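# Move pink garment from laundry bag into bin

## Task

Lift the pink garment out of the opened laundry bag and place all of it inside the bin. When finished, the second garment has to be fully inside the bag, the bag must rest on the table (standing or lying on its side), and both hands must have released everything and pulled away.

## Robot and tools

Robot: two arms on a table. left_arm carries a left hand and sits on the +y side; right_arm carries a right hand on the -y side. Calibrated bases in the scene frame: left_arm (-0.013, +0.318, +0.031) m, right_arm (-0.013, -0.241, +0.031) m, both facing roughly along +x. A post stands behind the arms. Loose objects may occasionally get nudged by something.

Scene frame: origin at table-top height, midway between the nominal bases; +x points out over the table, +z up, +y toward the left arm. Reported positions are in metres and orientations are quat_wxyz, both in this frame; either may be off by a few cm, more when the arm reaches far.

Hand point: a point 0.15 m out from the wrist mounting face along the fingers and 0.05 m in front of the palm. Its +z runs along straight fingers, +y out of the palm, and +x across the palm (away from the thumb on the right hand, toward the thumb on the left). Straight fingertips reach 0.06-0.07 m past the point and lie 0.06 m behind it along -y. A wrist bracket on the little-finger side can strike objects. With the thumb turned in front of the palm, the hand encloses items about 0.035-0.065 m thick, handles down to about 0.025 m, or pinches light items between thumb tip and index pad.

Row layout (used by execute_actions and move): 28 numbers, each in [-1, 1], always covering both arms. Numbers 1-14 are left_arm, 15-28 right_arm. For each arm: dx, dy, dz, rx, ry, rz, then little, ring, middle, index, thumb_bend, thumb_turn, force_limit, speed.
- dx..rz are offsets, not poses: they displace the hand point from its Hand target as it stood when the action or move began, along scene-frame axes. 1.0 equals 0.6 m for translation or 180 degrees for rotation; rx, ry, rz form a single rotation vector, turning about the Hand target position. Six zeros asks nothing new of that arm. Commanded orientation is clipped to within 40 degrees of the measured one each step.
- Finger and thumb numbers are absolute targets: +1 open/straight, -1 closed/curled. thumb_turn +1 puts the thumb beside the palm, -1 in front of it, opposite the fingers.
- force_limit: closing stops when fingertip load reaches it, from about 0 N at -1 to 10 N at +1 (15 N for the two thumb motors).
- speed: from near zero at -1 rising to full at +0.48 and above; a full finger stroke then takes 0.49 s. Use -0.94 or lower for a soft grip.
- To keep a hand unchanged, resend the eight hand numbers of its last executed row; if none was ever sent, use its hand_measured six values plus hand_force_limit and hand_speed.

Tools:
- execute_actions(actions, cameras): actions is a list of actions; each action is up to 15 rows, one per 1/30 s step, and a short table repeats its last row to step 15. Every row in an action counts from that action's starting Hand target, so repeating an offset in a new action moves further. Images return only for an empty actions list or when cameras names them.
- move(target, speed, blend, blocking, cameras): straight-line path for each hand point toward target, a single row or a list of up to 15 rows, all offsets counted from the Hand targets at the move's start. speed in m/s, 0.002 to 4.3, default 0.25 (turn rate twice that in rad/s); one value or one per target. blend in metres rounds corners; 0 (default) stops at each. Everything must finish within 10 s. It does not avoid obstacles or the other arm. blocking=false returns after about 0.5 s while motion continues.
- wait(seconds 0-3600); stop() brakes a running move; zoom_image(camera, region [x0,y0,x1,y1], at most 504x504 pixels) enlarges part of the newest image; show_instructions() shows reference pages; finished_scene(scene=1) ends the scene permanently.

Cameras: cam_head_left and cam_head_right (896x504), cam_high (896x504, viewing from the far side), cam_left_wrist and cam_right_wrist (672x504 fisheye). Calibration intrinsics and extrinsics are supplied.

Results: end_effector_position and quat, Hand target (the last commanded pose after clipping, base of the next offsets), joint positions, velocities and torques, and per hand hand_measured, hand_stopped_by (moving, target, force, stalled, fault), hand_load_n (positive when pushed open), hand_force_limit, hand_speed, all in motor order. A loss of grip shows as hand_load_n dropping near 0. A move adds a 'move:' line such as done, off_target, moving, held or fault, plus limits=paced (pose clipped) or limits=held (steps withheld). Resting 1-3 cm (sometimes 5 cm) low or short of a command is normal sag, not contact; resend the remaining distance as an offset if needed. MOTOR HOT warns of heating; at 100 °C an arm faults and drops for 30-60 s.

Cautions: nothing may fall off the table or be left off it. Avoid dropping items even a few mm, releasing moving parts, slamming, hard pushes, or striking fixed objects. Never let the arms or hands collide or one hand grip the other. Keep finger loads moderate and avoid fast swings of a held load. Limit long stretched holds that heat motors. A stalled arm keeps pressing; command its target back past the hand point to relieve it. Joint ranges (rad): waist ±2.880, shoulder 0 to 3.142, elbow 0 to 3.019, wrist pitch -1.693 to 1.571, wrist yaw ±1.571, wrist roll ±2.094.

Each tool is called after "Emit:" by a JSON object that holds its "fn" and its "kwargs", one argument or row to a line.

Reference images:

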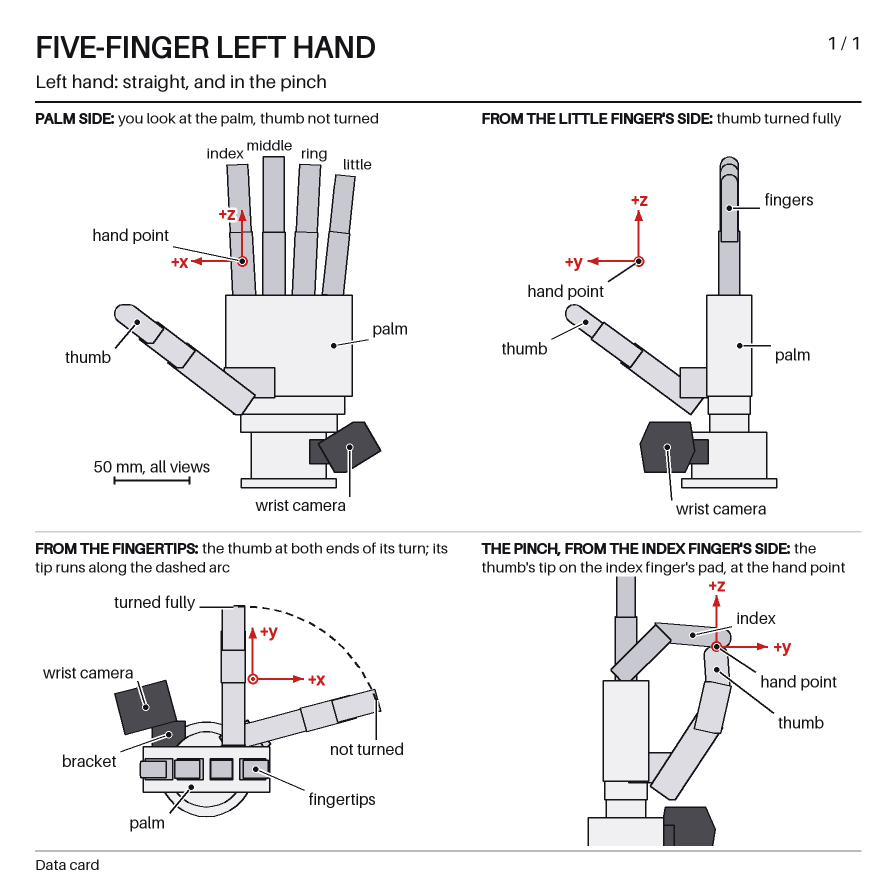

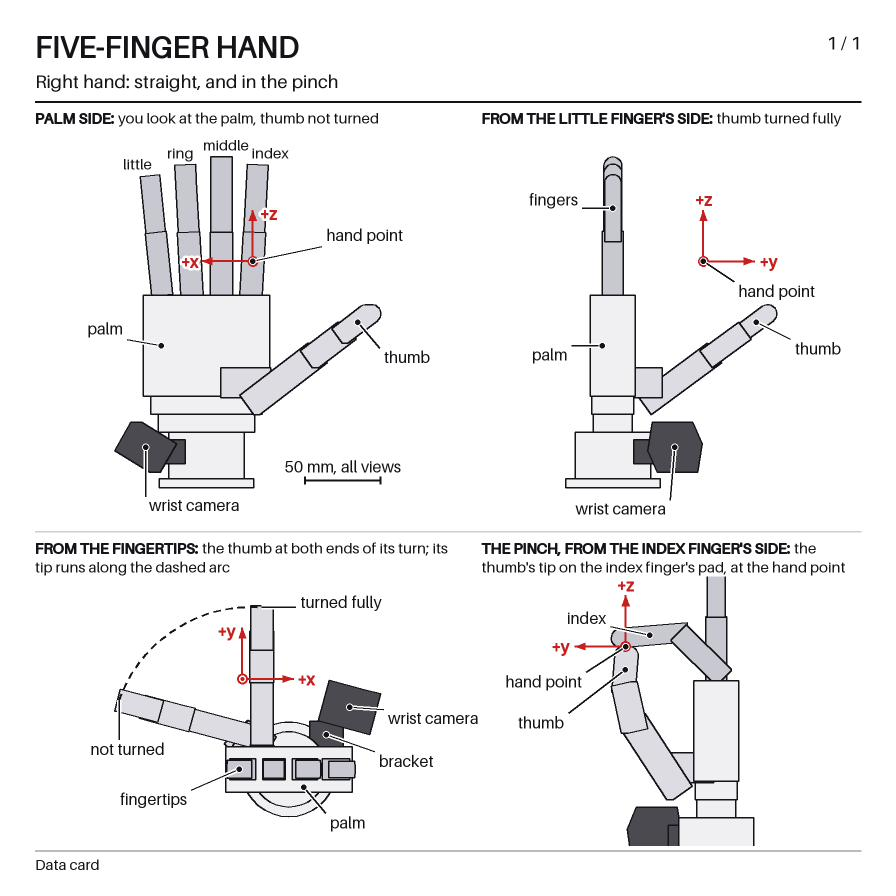

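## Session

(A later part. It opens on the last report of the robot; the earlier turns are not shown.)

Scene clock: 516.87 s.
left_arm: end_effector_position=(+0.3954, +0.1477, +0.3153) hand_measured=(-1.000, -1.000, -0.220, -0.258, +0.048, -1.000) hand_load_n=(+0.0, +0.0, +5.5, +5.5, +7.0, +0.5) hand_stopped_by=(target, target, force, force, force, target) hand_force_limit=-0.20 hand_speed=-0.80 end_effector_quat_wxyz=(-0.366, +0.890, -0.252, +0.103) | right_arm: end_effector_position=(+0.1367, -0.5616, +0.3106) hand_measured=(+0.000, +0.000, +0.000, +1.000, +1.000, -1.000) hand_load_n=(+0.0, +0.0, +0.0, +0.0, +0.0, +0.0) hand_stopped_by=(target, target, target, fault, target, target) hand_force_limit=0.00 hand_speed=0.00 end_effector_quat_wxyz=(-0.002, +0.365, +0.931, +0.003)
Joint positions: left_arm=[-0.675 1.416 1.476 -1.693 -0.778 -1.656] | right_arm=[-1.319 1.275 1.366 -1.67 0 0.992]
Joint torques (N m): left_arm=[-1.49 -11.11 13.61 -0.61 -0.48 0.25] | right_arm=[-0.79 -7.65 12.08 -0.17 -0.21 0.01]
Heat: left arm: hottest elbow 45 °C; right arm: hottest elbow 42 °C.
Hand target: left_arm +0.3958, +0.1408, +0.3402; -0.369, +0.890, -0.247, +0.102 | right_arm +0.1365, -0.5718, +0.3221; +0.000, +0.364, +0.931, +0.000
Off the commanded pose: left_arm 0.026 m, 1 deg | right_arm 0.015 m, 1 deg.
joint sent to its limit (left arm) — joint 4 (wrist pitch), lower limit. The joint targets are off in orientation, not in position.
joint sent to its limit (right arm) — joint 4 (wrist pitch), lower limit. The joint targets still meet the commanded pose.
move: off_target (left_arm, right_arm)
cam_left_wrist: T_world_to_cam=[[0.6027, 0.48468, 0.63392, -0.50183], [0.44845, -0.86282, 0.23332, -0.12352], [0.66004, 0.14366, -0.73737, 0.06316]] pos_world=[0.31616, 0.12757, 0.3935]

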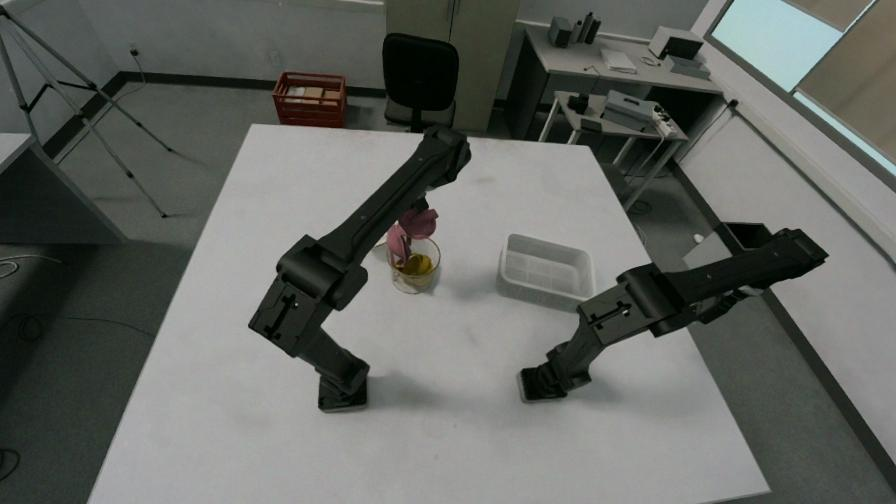

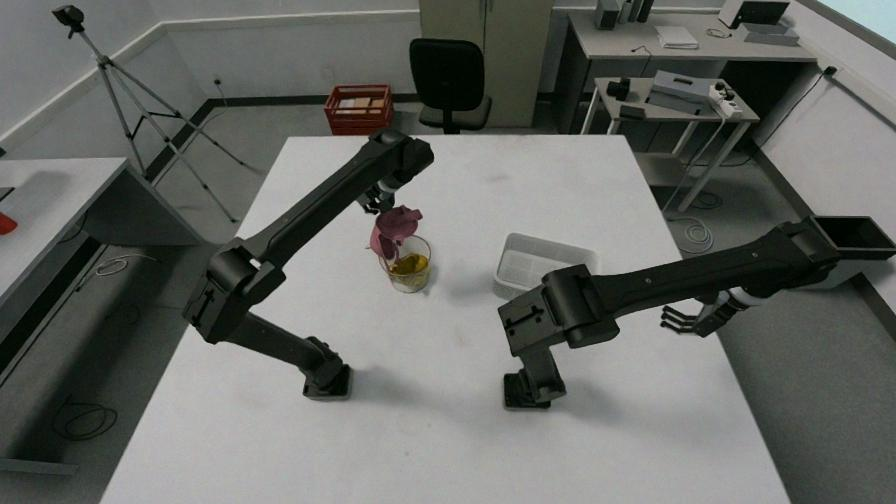

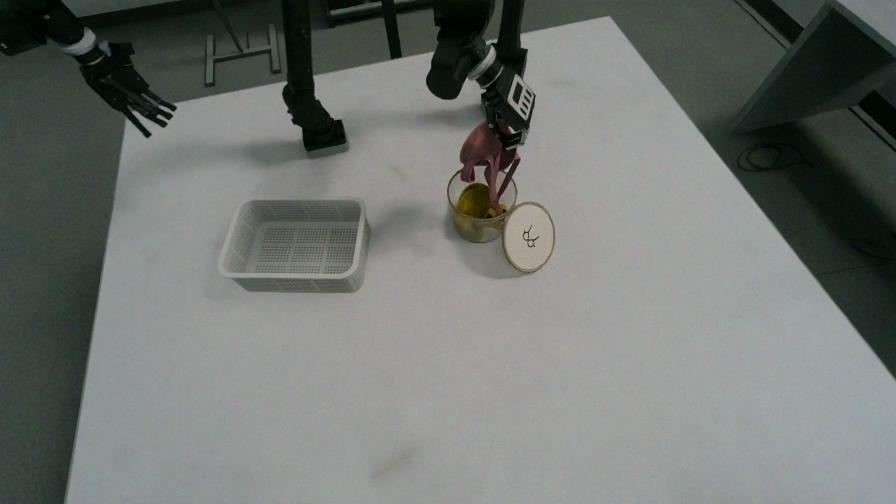

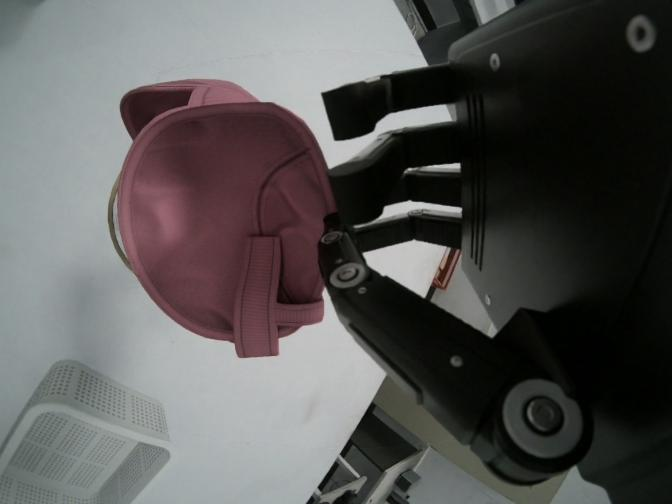

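Emit:
{"fn": "move", "kwargs": {
  "target": [
    [0,0.0,0.1,0,0,-0.15,-1,-1,-0.35,-0.35,0.0,-1,-0.2,-0.8,0,0,0,0,0,0,0,0,0,1,1.0,-1,0,0.0]
  ],
  "speed": 0.06,
  "cameras": ["cam_head_left","cam_head_right","cam_high","cam_left_wrist"]
}}

Emit:
{"fn": "zoom_image", "kwargs": {
  "camera": "cam_high",
  "region": [430, 80, 570, 260]
}}

Emit:
{"fn": "zoom_image", "kwargs": {
  "camera": "cam_head_right",
  "region": [365, 160, 465, 300]
}}

Emit:
{"fn": "zoom_image", "kwargs": {
  "camera": "cam_head_left",
  "region": [365, 160, 465, 300]
}}

Scene clock: 521.77 s.
left_arm: end_effector_position=(+0.3854, +0.1396, +0.3714) hand_measured=(-1.000, -1.000, -0.220, -0.258, +0.048, -1.000) hand_load_n=(+0.0, +0.0, +5.5, +5.5, +7.0, +0.0) hand_stopped_by=(target, target, force, force, force, target) hand_force_limit=-0.20 hand_speed=-0.80 end_effector_quat_wxyz=(-0.336, +0.807, -0.461, +0.154) | right_arm: end_effector_position=(+0.1367, -0.5616, +0.3106) hand_measured=(+0.000, +0.000, +0.000, +1.000, +1.000, -1.000) hand_load_n=(+0.0, +0.0, +0.0, +0.0, +0.0, +0.0) hand_stopped_by=(target, target, target, fault, target, target) hand_force_limit=0.00 hand_speed=0.00 end_effector_quat_wxyz=(-0.002, +0.365, +0.931, +0.003)
Joint positions: left_arm=[-0.652 1.283 1.499 -1.467 -0.698 -1.004] | right_arm=[-1.319 1.275 1.366 -1.67 0 0.992]
Joint torques (N m): left_arm=[1.14 -9.11 14.35 1.58 -0.4 0.2] | right_arm=[-0.73 -7.65 12.08 -0.17 -0.2 0.01]
Heat: left arm: hottest elbow 46 °C; right arm: hottest elbow 43 °C.
Hand target: left_arm +0.3958, +0.1409, +0.4001; -0.335, +0.808, -0.448, +0.185 | right_arm +0.1365, -0.5718, +0.3221; +0.000, +0.364, +0.931, +0.000
Off the commanded pose: left_arm 0.031 m, 4 deg | right_arm 0.015 m, 0 deg.
joint sent to its limit (right arm) — joint 4 (wrist pitch), lower limit. The joint targets still meet the commanded pose.
move: off_target (left_arm)
cam_left_wrist: T_world_to_cam=[[0.78854, 0.14208, 0.59834, -0.53811], [0.02884, -0.98042, 0.1948, 0.05332], [0.6143, -0.13635, -0.7772, 0.18377]] pos_world=[0.30989, 0.15379, 0.45441]

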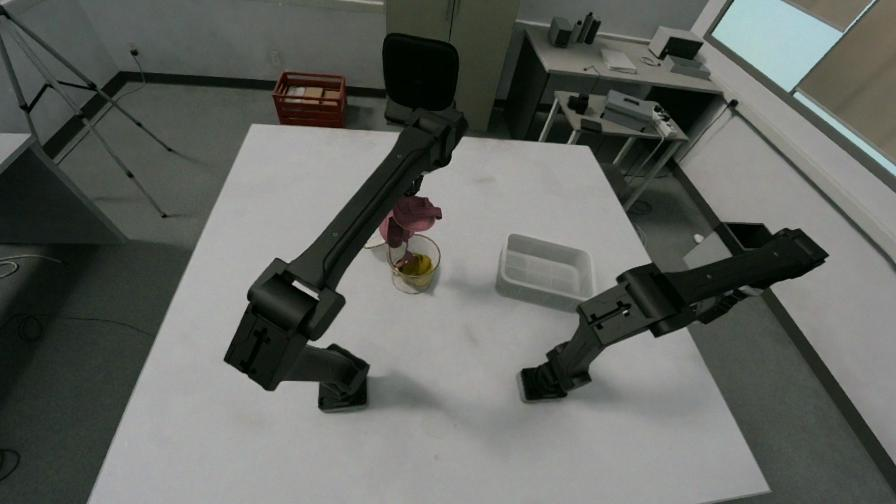

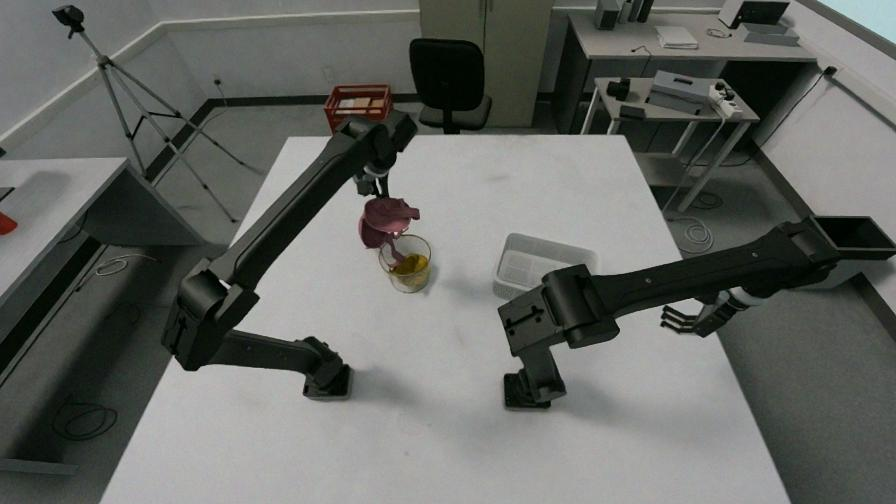

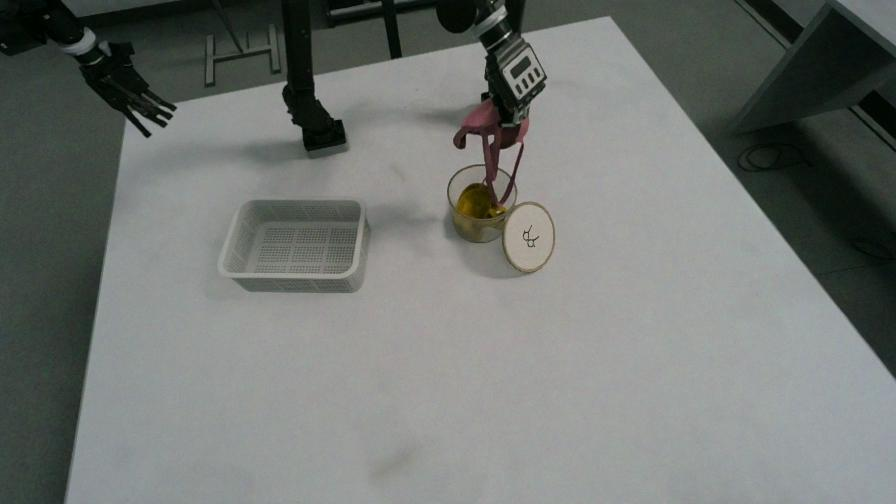

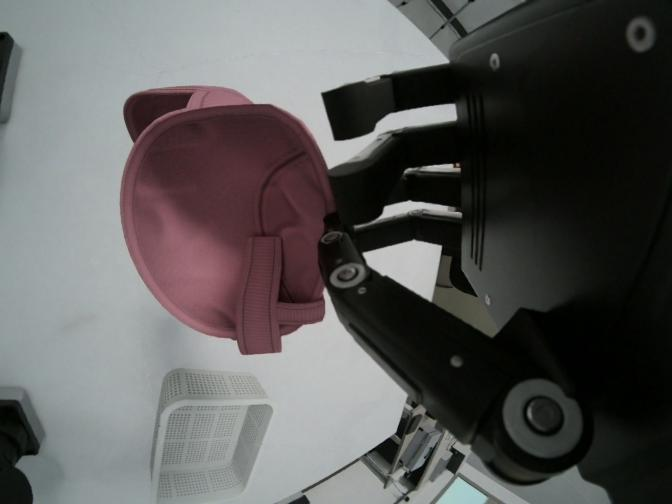

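Scaled by 2.800 from the camera's image (finer frame: 1280x720).

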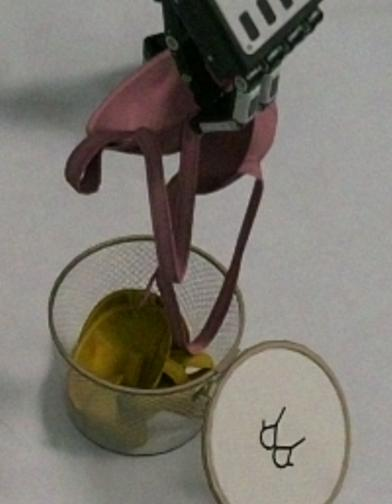

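Scaled by 3.600 from the camera's image (finer frame: 1280x720).

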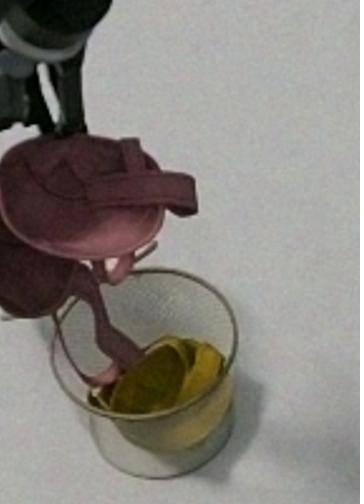

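Scaled by 3.600 from the camera's image (finer frame: 1280x720).

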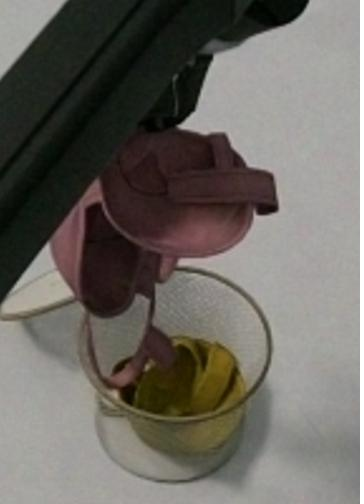

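Emit:
{"fn": "move", "kwargs": {
  "target": [
    [0,0.0,0.1,0,0,-0.1,-1,-1,-0.35,-0.35,0.0,-1,-0.2,-0.8,0,0,0,0,0,0,0,0,0,1,1.0,-1,0,0.0]
  ],
  "speed": 0.06,
  "cameras": ["cam_head_left","cam_head_right","cam_high","cam_left_wrist"]
}}

Emit:
{"fn": "zoom_image", "kwargs": {
  "camera": "cam_high",
  "region": [430, 80, 570, 260]
}}

Emit:
{"fn": "zoom_image", "kwargs": {
  "camera": "cam_head_right",
  "region": [355, 160, 455, 300]
}}

Emit:
{"fn": "zoom_image", "kwargs": {
  "camera": "cam_head_left",
  "region": [365, 160, 465, 300]
}}

Scene clock: 525.77 s.
left_arm: end_effector_position=(+0.3872, +0.1374, +0.4291) hand_measured=(-1.000, -1.000, -0.220, -0.258, +0.048, -1.000) hand_load_n=(+0.5, +0.0, +5.0, +5.5, +7.0, +0.5) hand_stopped_by=(target, target, force, force, force, target) hand_force_limit=-0.20 hand_speed=-0.80 end_effector_quat_wxyz=(-0.294, +0.730, -0.583, +0.202) | right_arm: end_effector_position=(+0.1367, -0.5616, +0.3106) hand_measured=(+0.000, +0.000, +0.000, +1.000, +1.000, -1.000) hand_load_n=(+0.0, +0.0, +0.0, +0.0, +0.0, +0.0) hand_stopped_by=(target, target, target, fault, target, target) hand_force_limit=0.00 hand_speed=0.00 end_effector_quat_wxyz=(-0.002, +0.365, +0.931, +0.003)
Joint positions: left_arm=[-0.582 1.246 1.611 -1.388 -0.507 -0.6] | right_arm=[-1.319 1.275 1.366 -1.67 0 0.992]
Joint torques (N m): left_arm=[0.26 -8.64 14.27 2.1 -0.27 0.26] | right_arm=[-0.73 -7.71 12.08 -0.18 -0.21 0.01]
Heat: left arm: hottest elbow 47 °C; right arm: hottest elbow 44 °C.
Hand target: left_arm +0.3958, +0.1408, +0.4600; -0.302, +0.728, -0.569, +0.235 | right_arm +0.1365, -0.5718, +0.3221; +0.000, +0.364, +0.931, +0.000
Off the commanded pose: left_arm 0.032 m, 4 deg | right_arm 0.015 m, 0 deg.
joint sent to its limit (right arm) — joint 4 (wrist pitch), lower limit. The joint targets still meet the commanded pose.
move: off_target (left_arm)
cam_left_wrist: T_world_to_cam=[[0.80777, -0.09482, 0.58183, -0.54152], [-0.26904, -0.9375, 0.22072, 0.13817], [0.52453, -0.33483, -0.78279, 0.29165]] pos_world=[0.32162, 0.17583, 0.51287]

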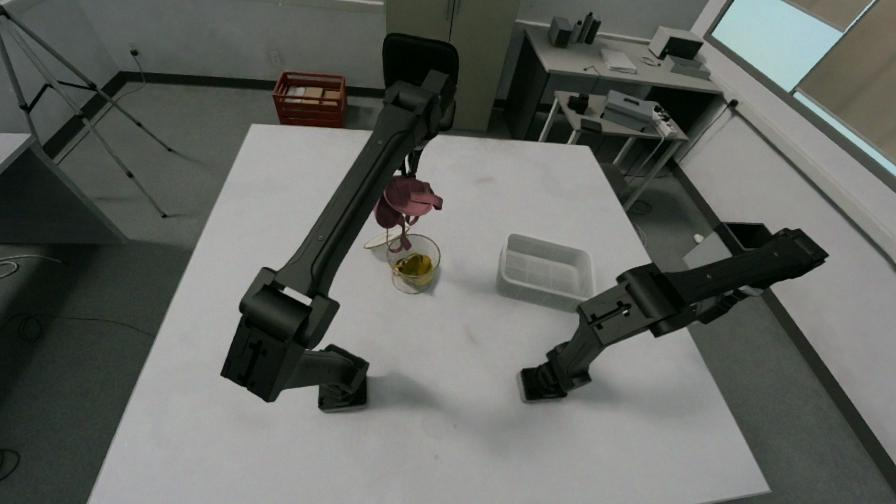

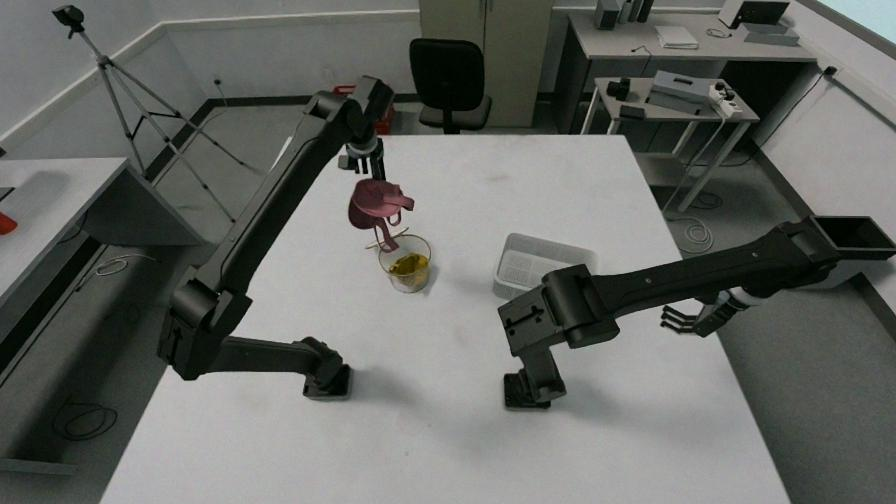

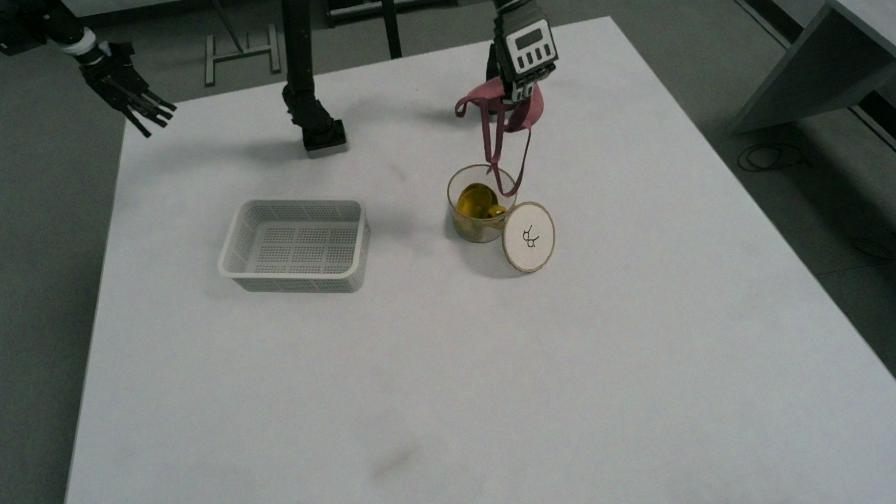

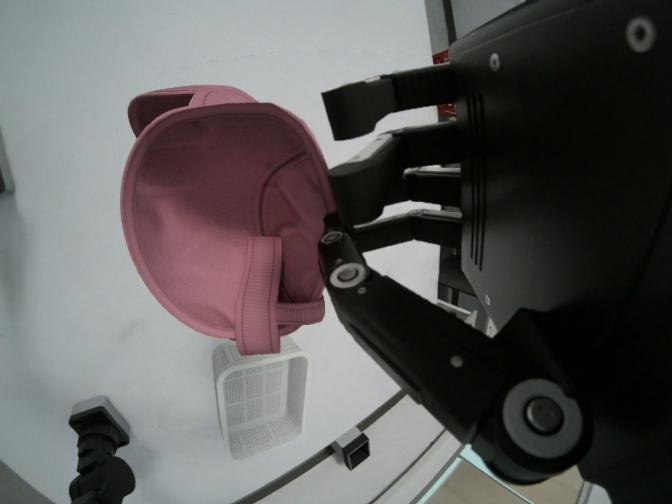

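Scaled by 2.800 from the camera's image (finer frame: 1280x720).

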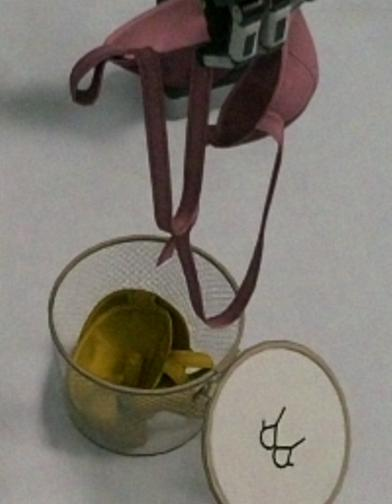

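Scaled by 3.600 from the camera's image (finer frame: 1280x720).

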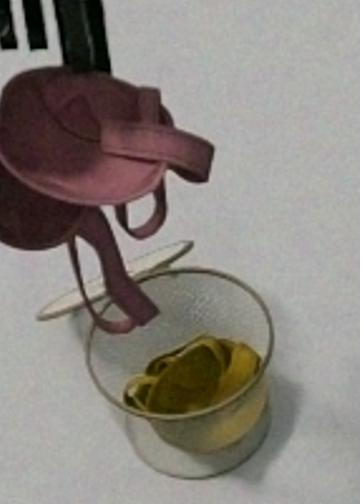

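Scaled by 3.600 from the camera's image (finer frame: 1280x720).

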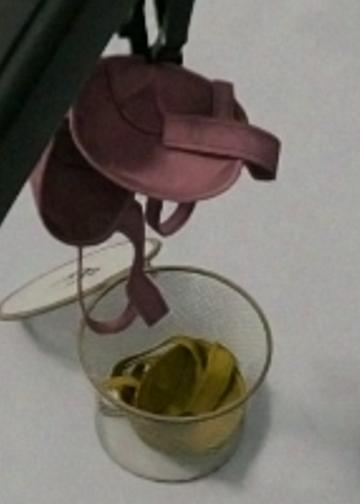

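Emit:
{"fn": "zoom_image", "kwargs": {
  "camera": "cam_head_left",
  "region": [480, 210, 620, 330]
}}

Emit:
{"fn": "zoom_image", "kwargs": {
  "camera": "cam_high",
  "region": [200, 180, 390, 310]
}}

Scaled by 3.600 from the camera's image (finer frame: 1280x720).

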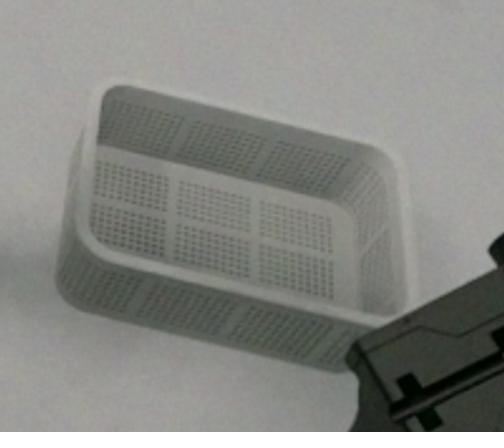

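Scaled by 2.653 from the camera's image (finer frame: 1280x720).

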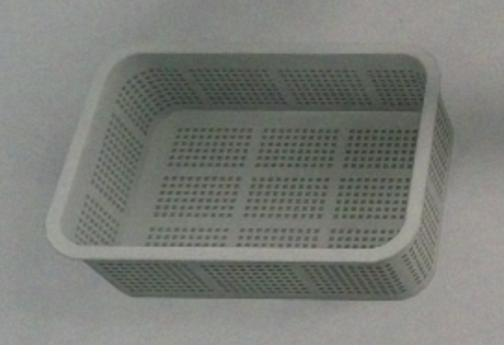

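Emit:
{"fn": "move", "kwargs": {
  "target": [
    [0,0.0,0.04,0,0,0,-1,-1,-0.35,-0.35,0.0,-1,-0.2,-0.8,0,0,0,0,0,0,0,0,0,1,1.0,-1,0,0.0],
    [0.0,-0.35,0.04,0,0,-0.12,-1,-1,-0.35,-0.35,0.0,-1,-0.2,-0.8,0,0,0,0,0,0,0,0,0,1,1.0,-1,0,0.0]
  ],
  "speed": 0.08,
  "blend": [0.02,0],
  "cameras": ["cam_head_left","cam_head_right","cam_high","cam_left_wrist"]
}}

Scene clock: 532.53 s.
left_arm: end_effector_position=(+0.3963, -0.0601, +0.4662) hand_measured=(-1.000, -1.000, -0.220, -0.258, +0.048, -1.000) hand_load_n=(+0.0, +0.0, +5.0, +5.5, +7.0, +0.5) hand_stopped_by=(target, target, force, force, force, target) hand_force_limit=-0.20 hand_speed=-0.80 end_effector_quat_wxyz=(+0.252, -0.619, +0.693, -0.270) | right_arm: end_effector_position=(+0.1367, -0.5616, +0.3106) hand_measured=(+0.000, +0.000, +0.000, +1.000, +1.000, -1.000) hand_load_n=(+0.0, +0.0, +0.5, +0.0, +0.0, +0.0) hand_stopped_by=(target, target, target, fault, target, target) hand_force_limit=0.00 hand_speed=0.00 end_effector_quat_wxyz=(-0.002, +0.365, +0.931, +0.003)
Joint positions: left_arm=[-0.873 1.556 2.013 -1.411 -0.47 -0.547] | right_arm=[-1.319 1.275 1.366 -1.67 0 0.992]
Joint torques (N m): left_arm=[-2.37 -11.52 13.94 1.4 -0.23 0.22] | right_arm=[-0.79 -7.71 12.08 -0.18 -0.21 0.01]
Heat: left arm: hottest elbow 48 °C; right arm: hottest elbow 45 °C.
Hand target: left_arm +0.3957, -0.0692, +0.4841; +0.252, -0.609, +0.695, -0.287 | right_arm +0.1365, -0.5718, +0.3221; +0.000, +0.364, +0.931, +0.000
Off the commanded pose: left_arm 0.020 m, 2 deg | right_arm 0.015 m, 0 deg.
joint sent to its limit (right arm) — joint 4 (wrist pitch), lower limit. The joint targets still meet the commanded pose.
move: off_target (left_arm); blend cut to 0.012 m at target 1
cam_left_wrist: T_world_to_cam=[[0.71139, -0.34481, 0.6124, -0.58029], [-0.57986, -0.78032, 0.23424, 0.07356], [0.3971, -0.52174, -0.75505, 0.27603]] pos_world=[0.34586, 0.00133, 0.54655]

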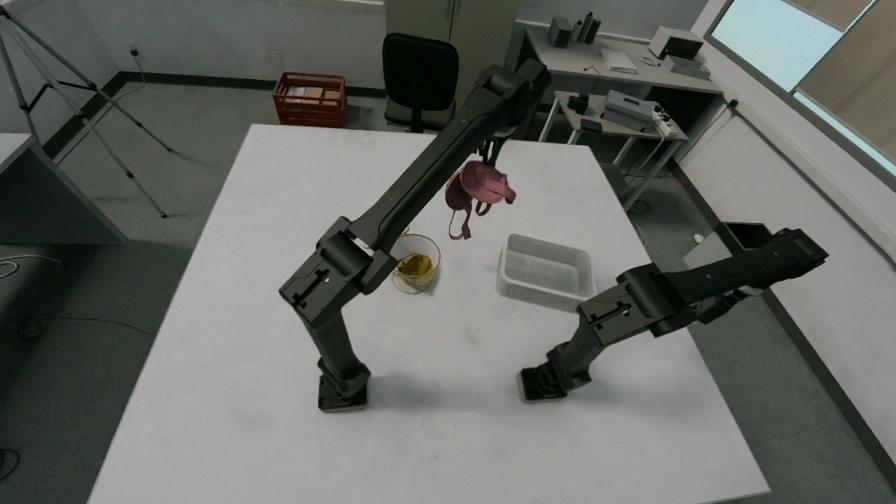

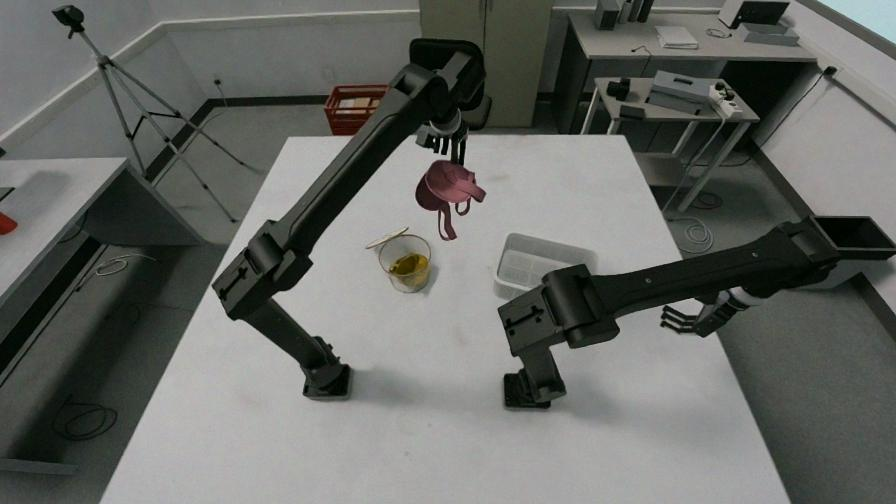

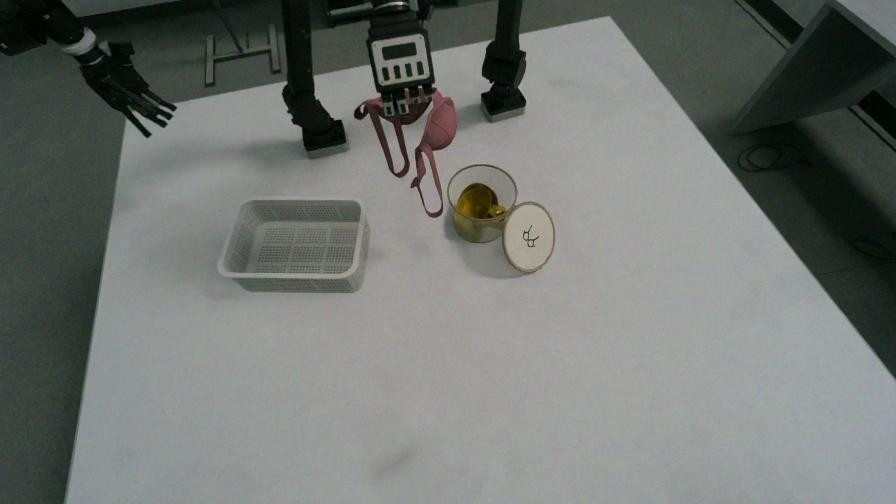

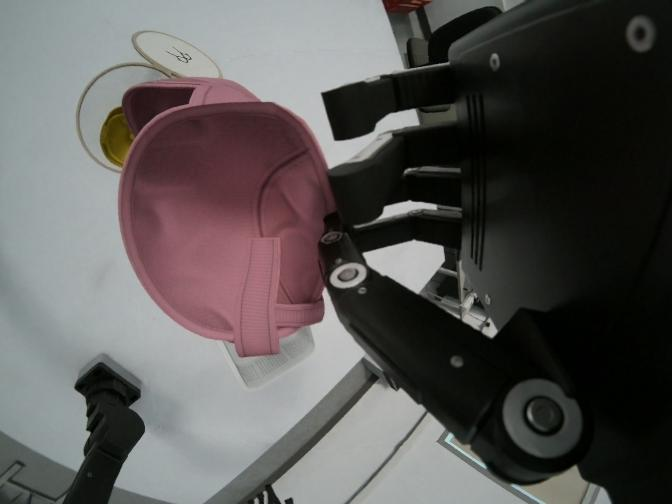

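Emit:
{"fn": "move", "kwargs": {
  "target": [
    [-0.04,-0.37,-0.01,0,0,-0.125,-1,-1,-0.35,-0.35,0.0,-1,-0.2,-0.8,0,0,0,0,0,0,0,0,0,1,1.0,-1,0,0.0]
  ],
  "speed": 0.07,
  "cameras": ["cam_head_left","cam_head_right","cam_high","cam_left_wrist"]
}}

Emit:
{"fn": "zoom_image", "kwargs": {
  "camera": "cam_high",
  "region": [180, 30, 480, 310]
}}

Emit:
{"fn": "zoom_image", "kwargs": {
  "camera": "cam_head_right",
  "region": [420, 100, 660, 330]
}}

Scene clock: 537.20 s.
left_arm: end_effector_position=(+0.3802, -0.2878, +0.4672) hand_measured=(-1.000, -1.000, -0.220, -0.258, +0.048, -1.000) hand_load_n=(+0.5, +0.0, +5.5, +6.0, +7.0, +0.0) hand_stopped_by=(target, target, force, force, force, target) hand_force_limit=-0.20 hand_speed=-0.80 end_effector_quat_wxyz=(+0.193, -0.470, +0.790, -0.344) | right_arm: end_effector_position=(+0.1367, -0.5616, +0.3106) hand_measured=(+0.000, +0.000, +0.000, +1.000, +1.000, -1.000) hand_load_n=(+0.0, +0.0, +0.0, +0.0, +0.0, +0.0) hand_stopped_by=(target, target, target, fault, target, target) hand_force_limit=0.00 hand_speed=0.00 end_effector_quat_wxyz=(-0.002, +0.365, +0.931, +0.003)
Joint positions: left_arm=[-1.084 2.15 2.888 -1.562 -0.354 -0.385] | right_arm=[-1.319 1.275 1.366 -1.67 0 0.992]
Joint torques (N m): left_arm=[-2.08 -18.55 12.1 0.99 -0.19 0.21] | right_arm=[-0.73 -7.65 12.08 -0.2 -0.2 0.01]
Heat: left arm: hottest elbow 48 °C; right arm: hottest elbow 46 °C.
Hand target: left_arm +0.3719, -0.2910, +0.4782; +0.192, -0.461, +0.800, -0.331 | right_arm +0.1365, -0.5718, +0.3221; +0.000, +0.364, +0.931, +0.000
Off the commanded pose: left_arm 0.014 m, 2 deg | right_arm 0.015 m, 0 deg.
elbow stopped short (left arm): the move would have taken joint 3 (elbow) straighter than the controller allows.
joint sent to its limit (right arm) — joint 4 (wrist pitch), lower limit. The joint targets still meet the commanded pose.
move: off_target (left_arm)
cam_left_wrist: T_world_to_cam=[[0.50147, -0.55777, 0.66137, -0.65231], [-0.84483, -0.4805, 0.23534, 0.07285], [0.18653, -0.67676, -0.71218, 0.17988]] pos_world=[0.3551, -0.2071, 0.54238]

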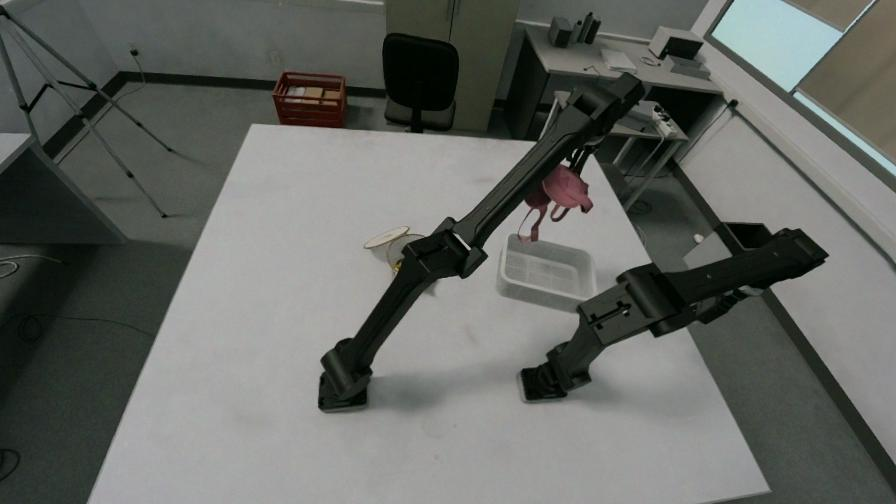

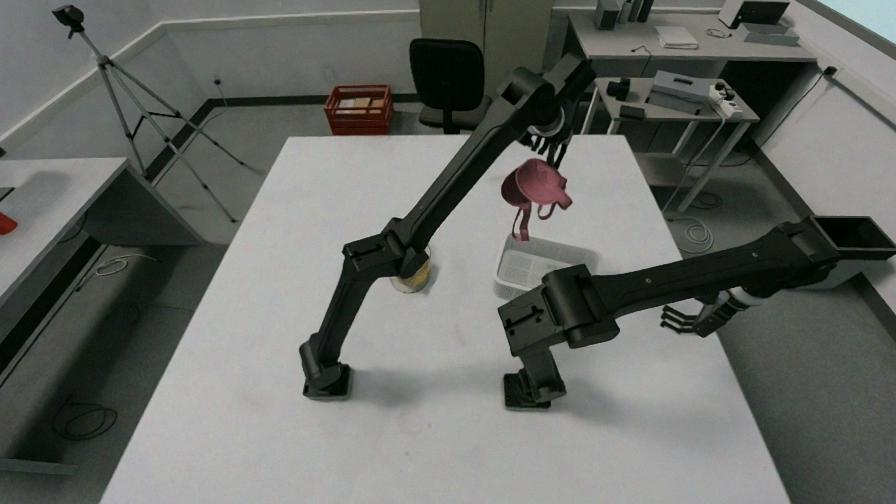

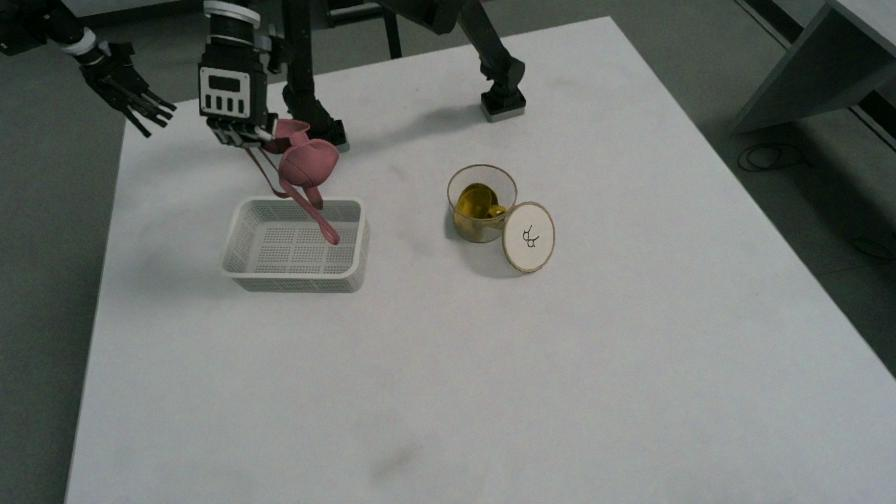

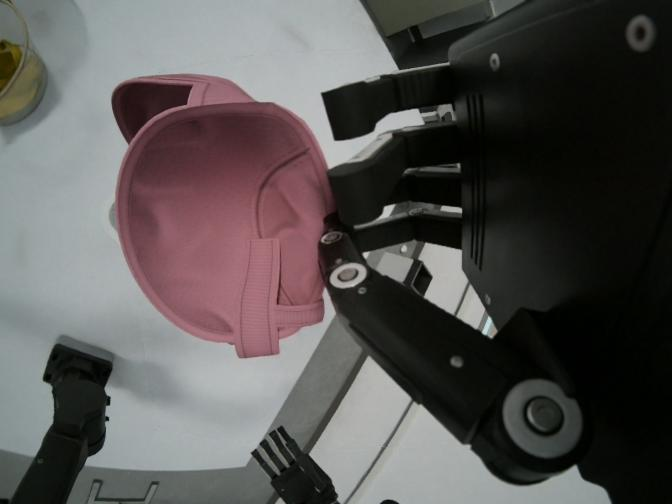

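Scaled by 1.680 from the camera's image (finer frame: 1280x720).

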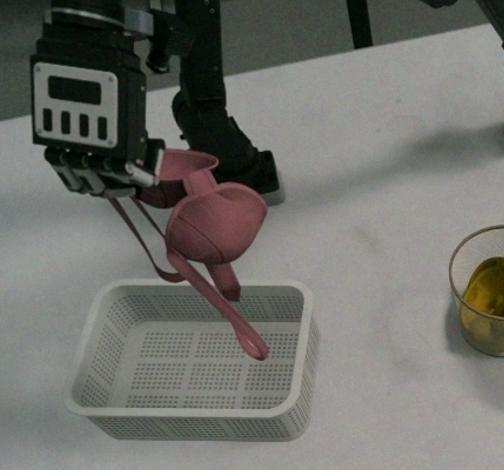

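Scaled by 2.100 from the camera's image (finer frame: 1280x720).

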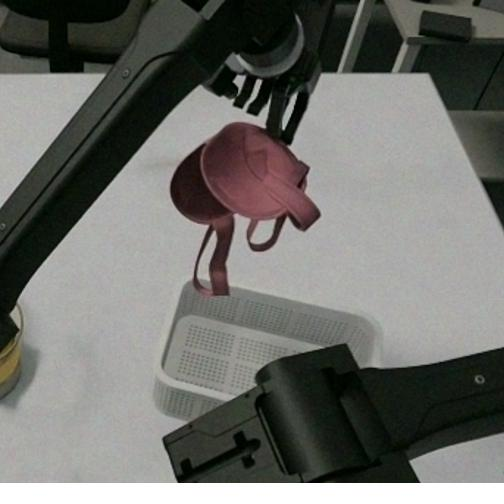

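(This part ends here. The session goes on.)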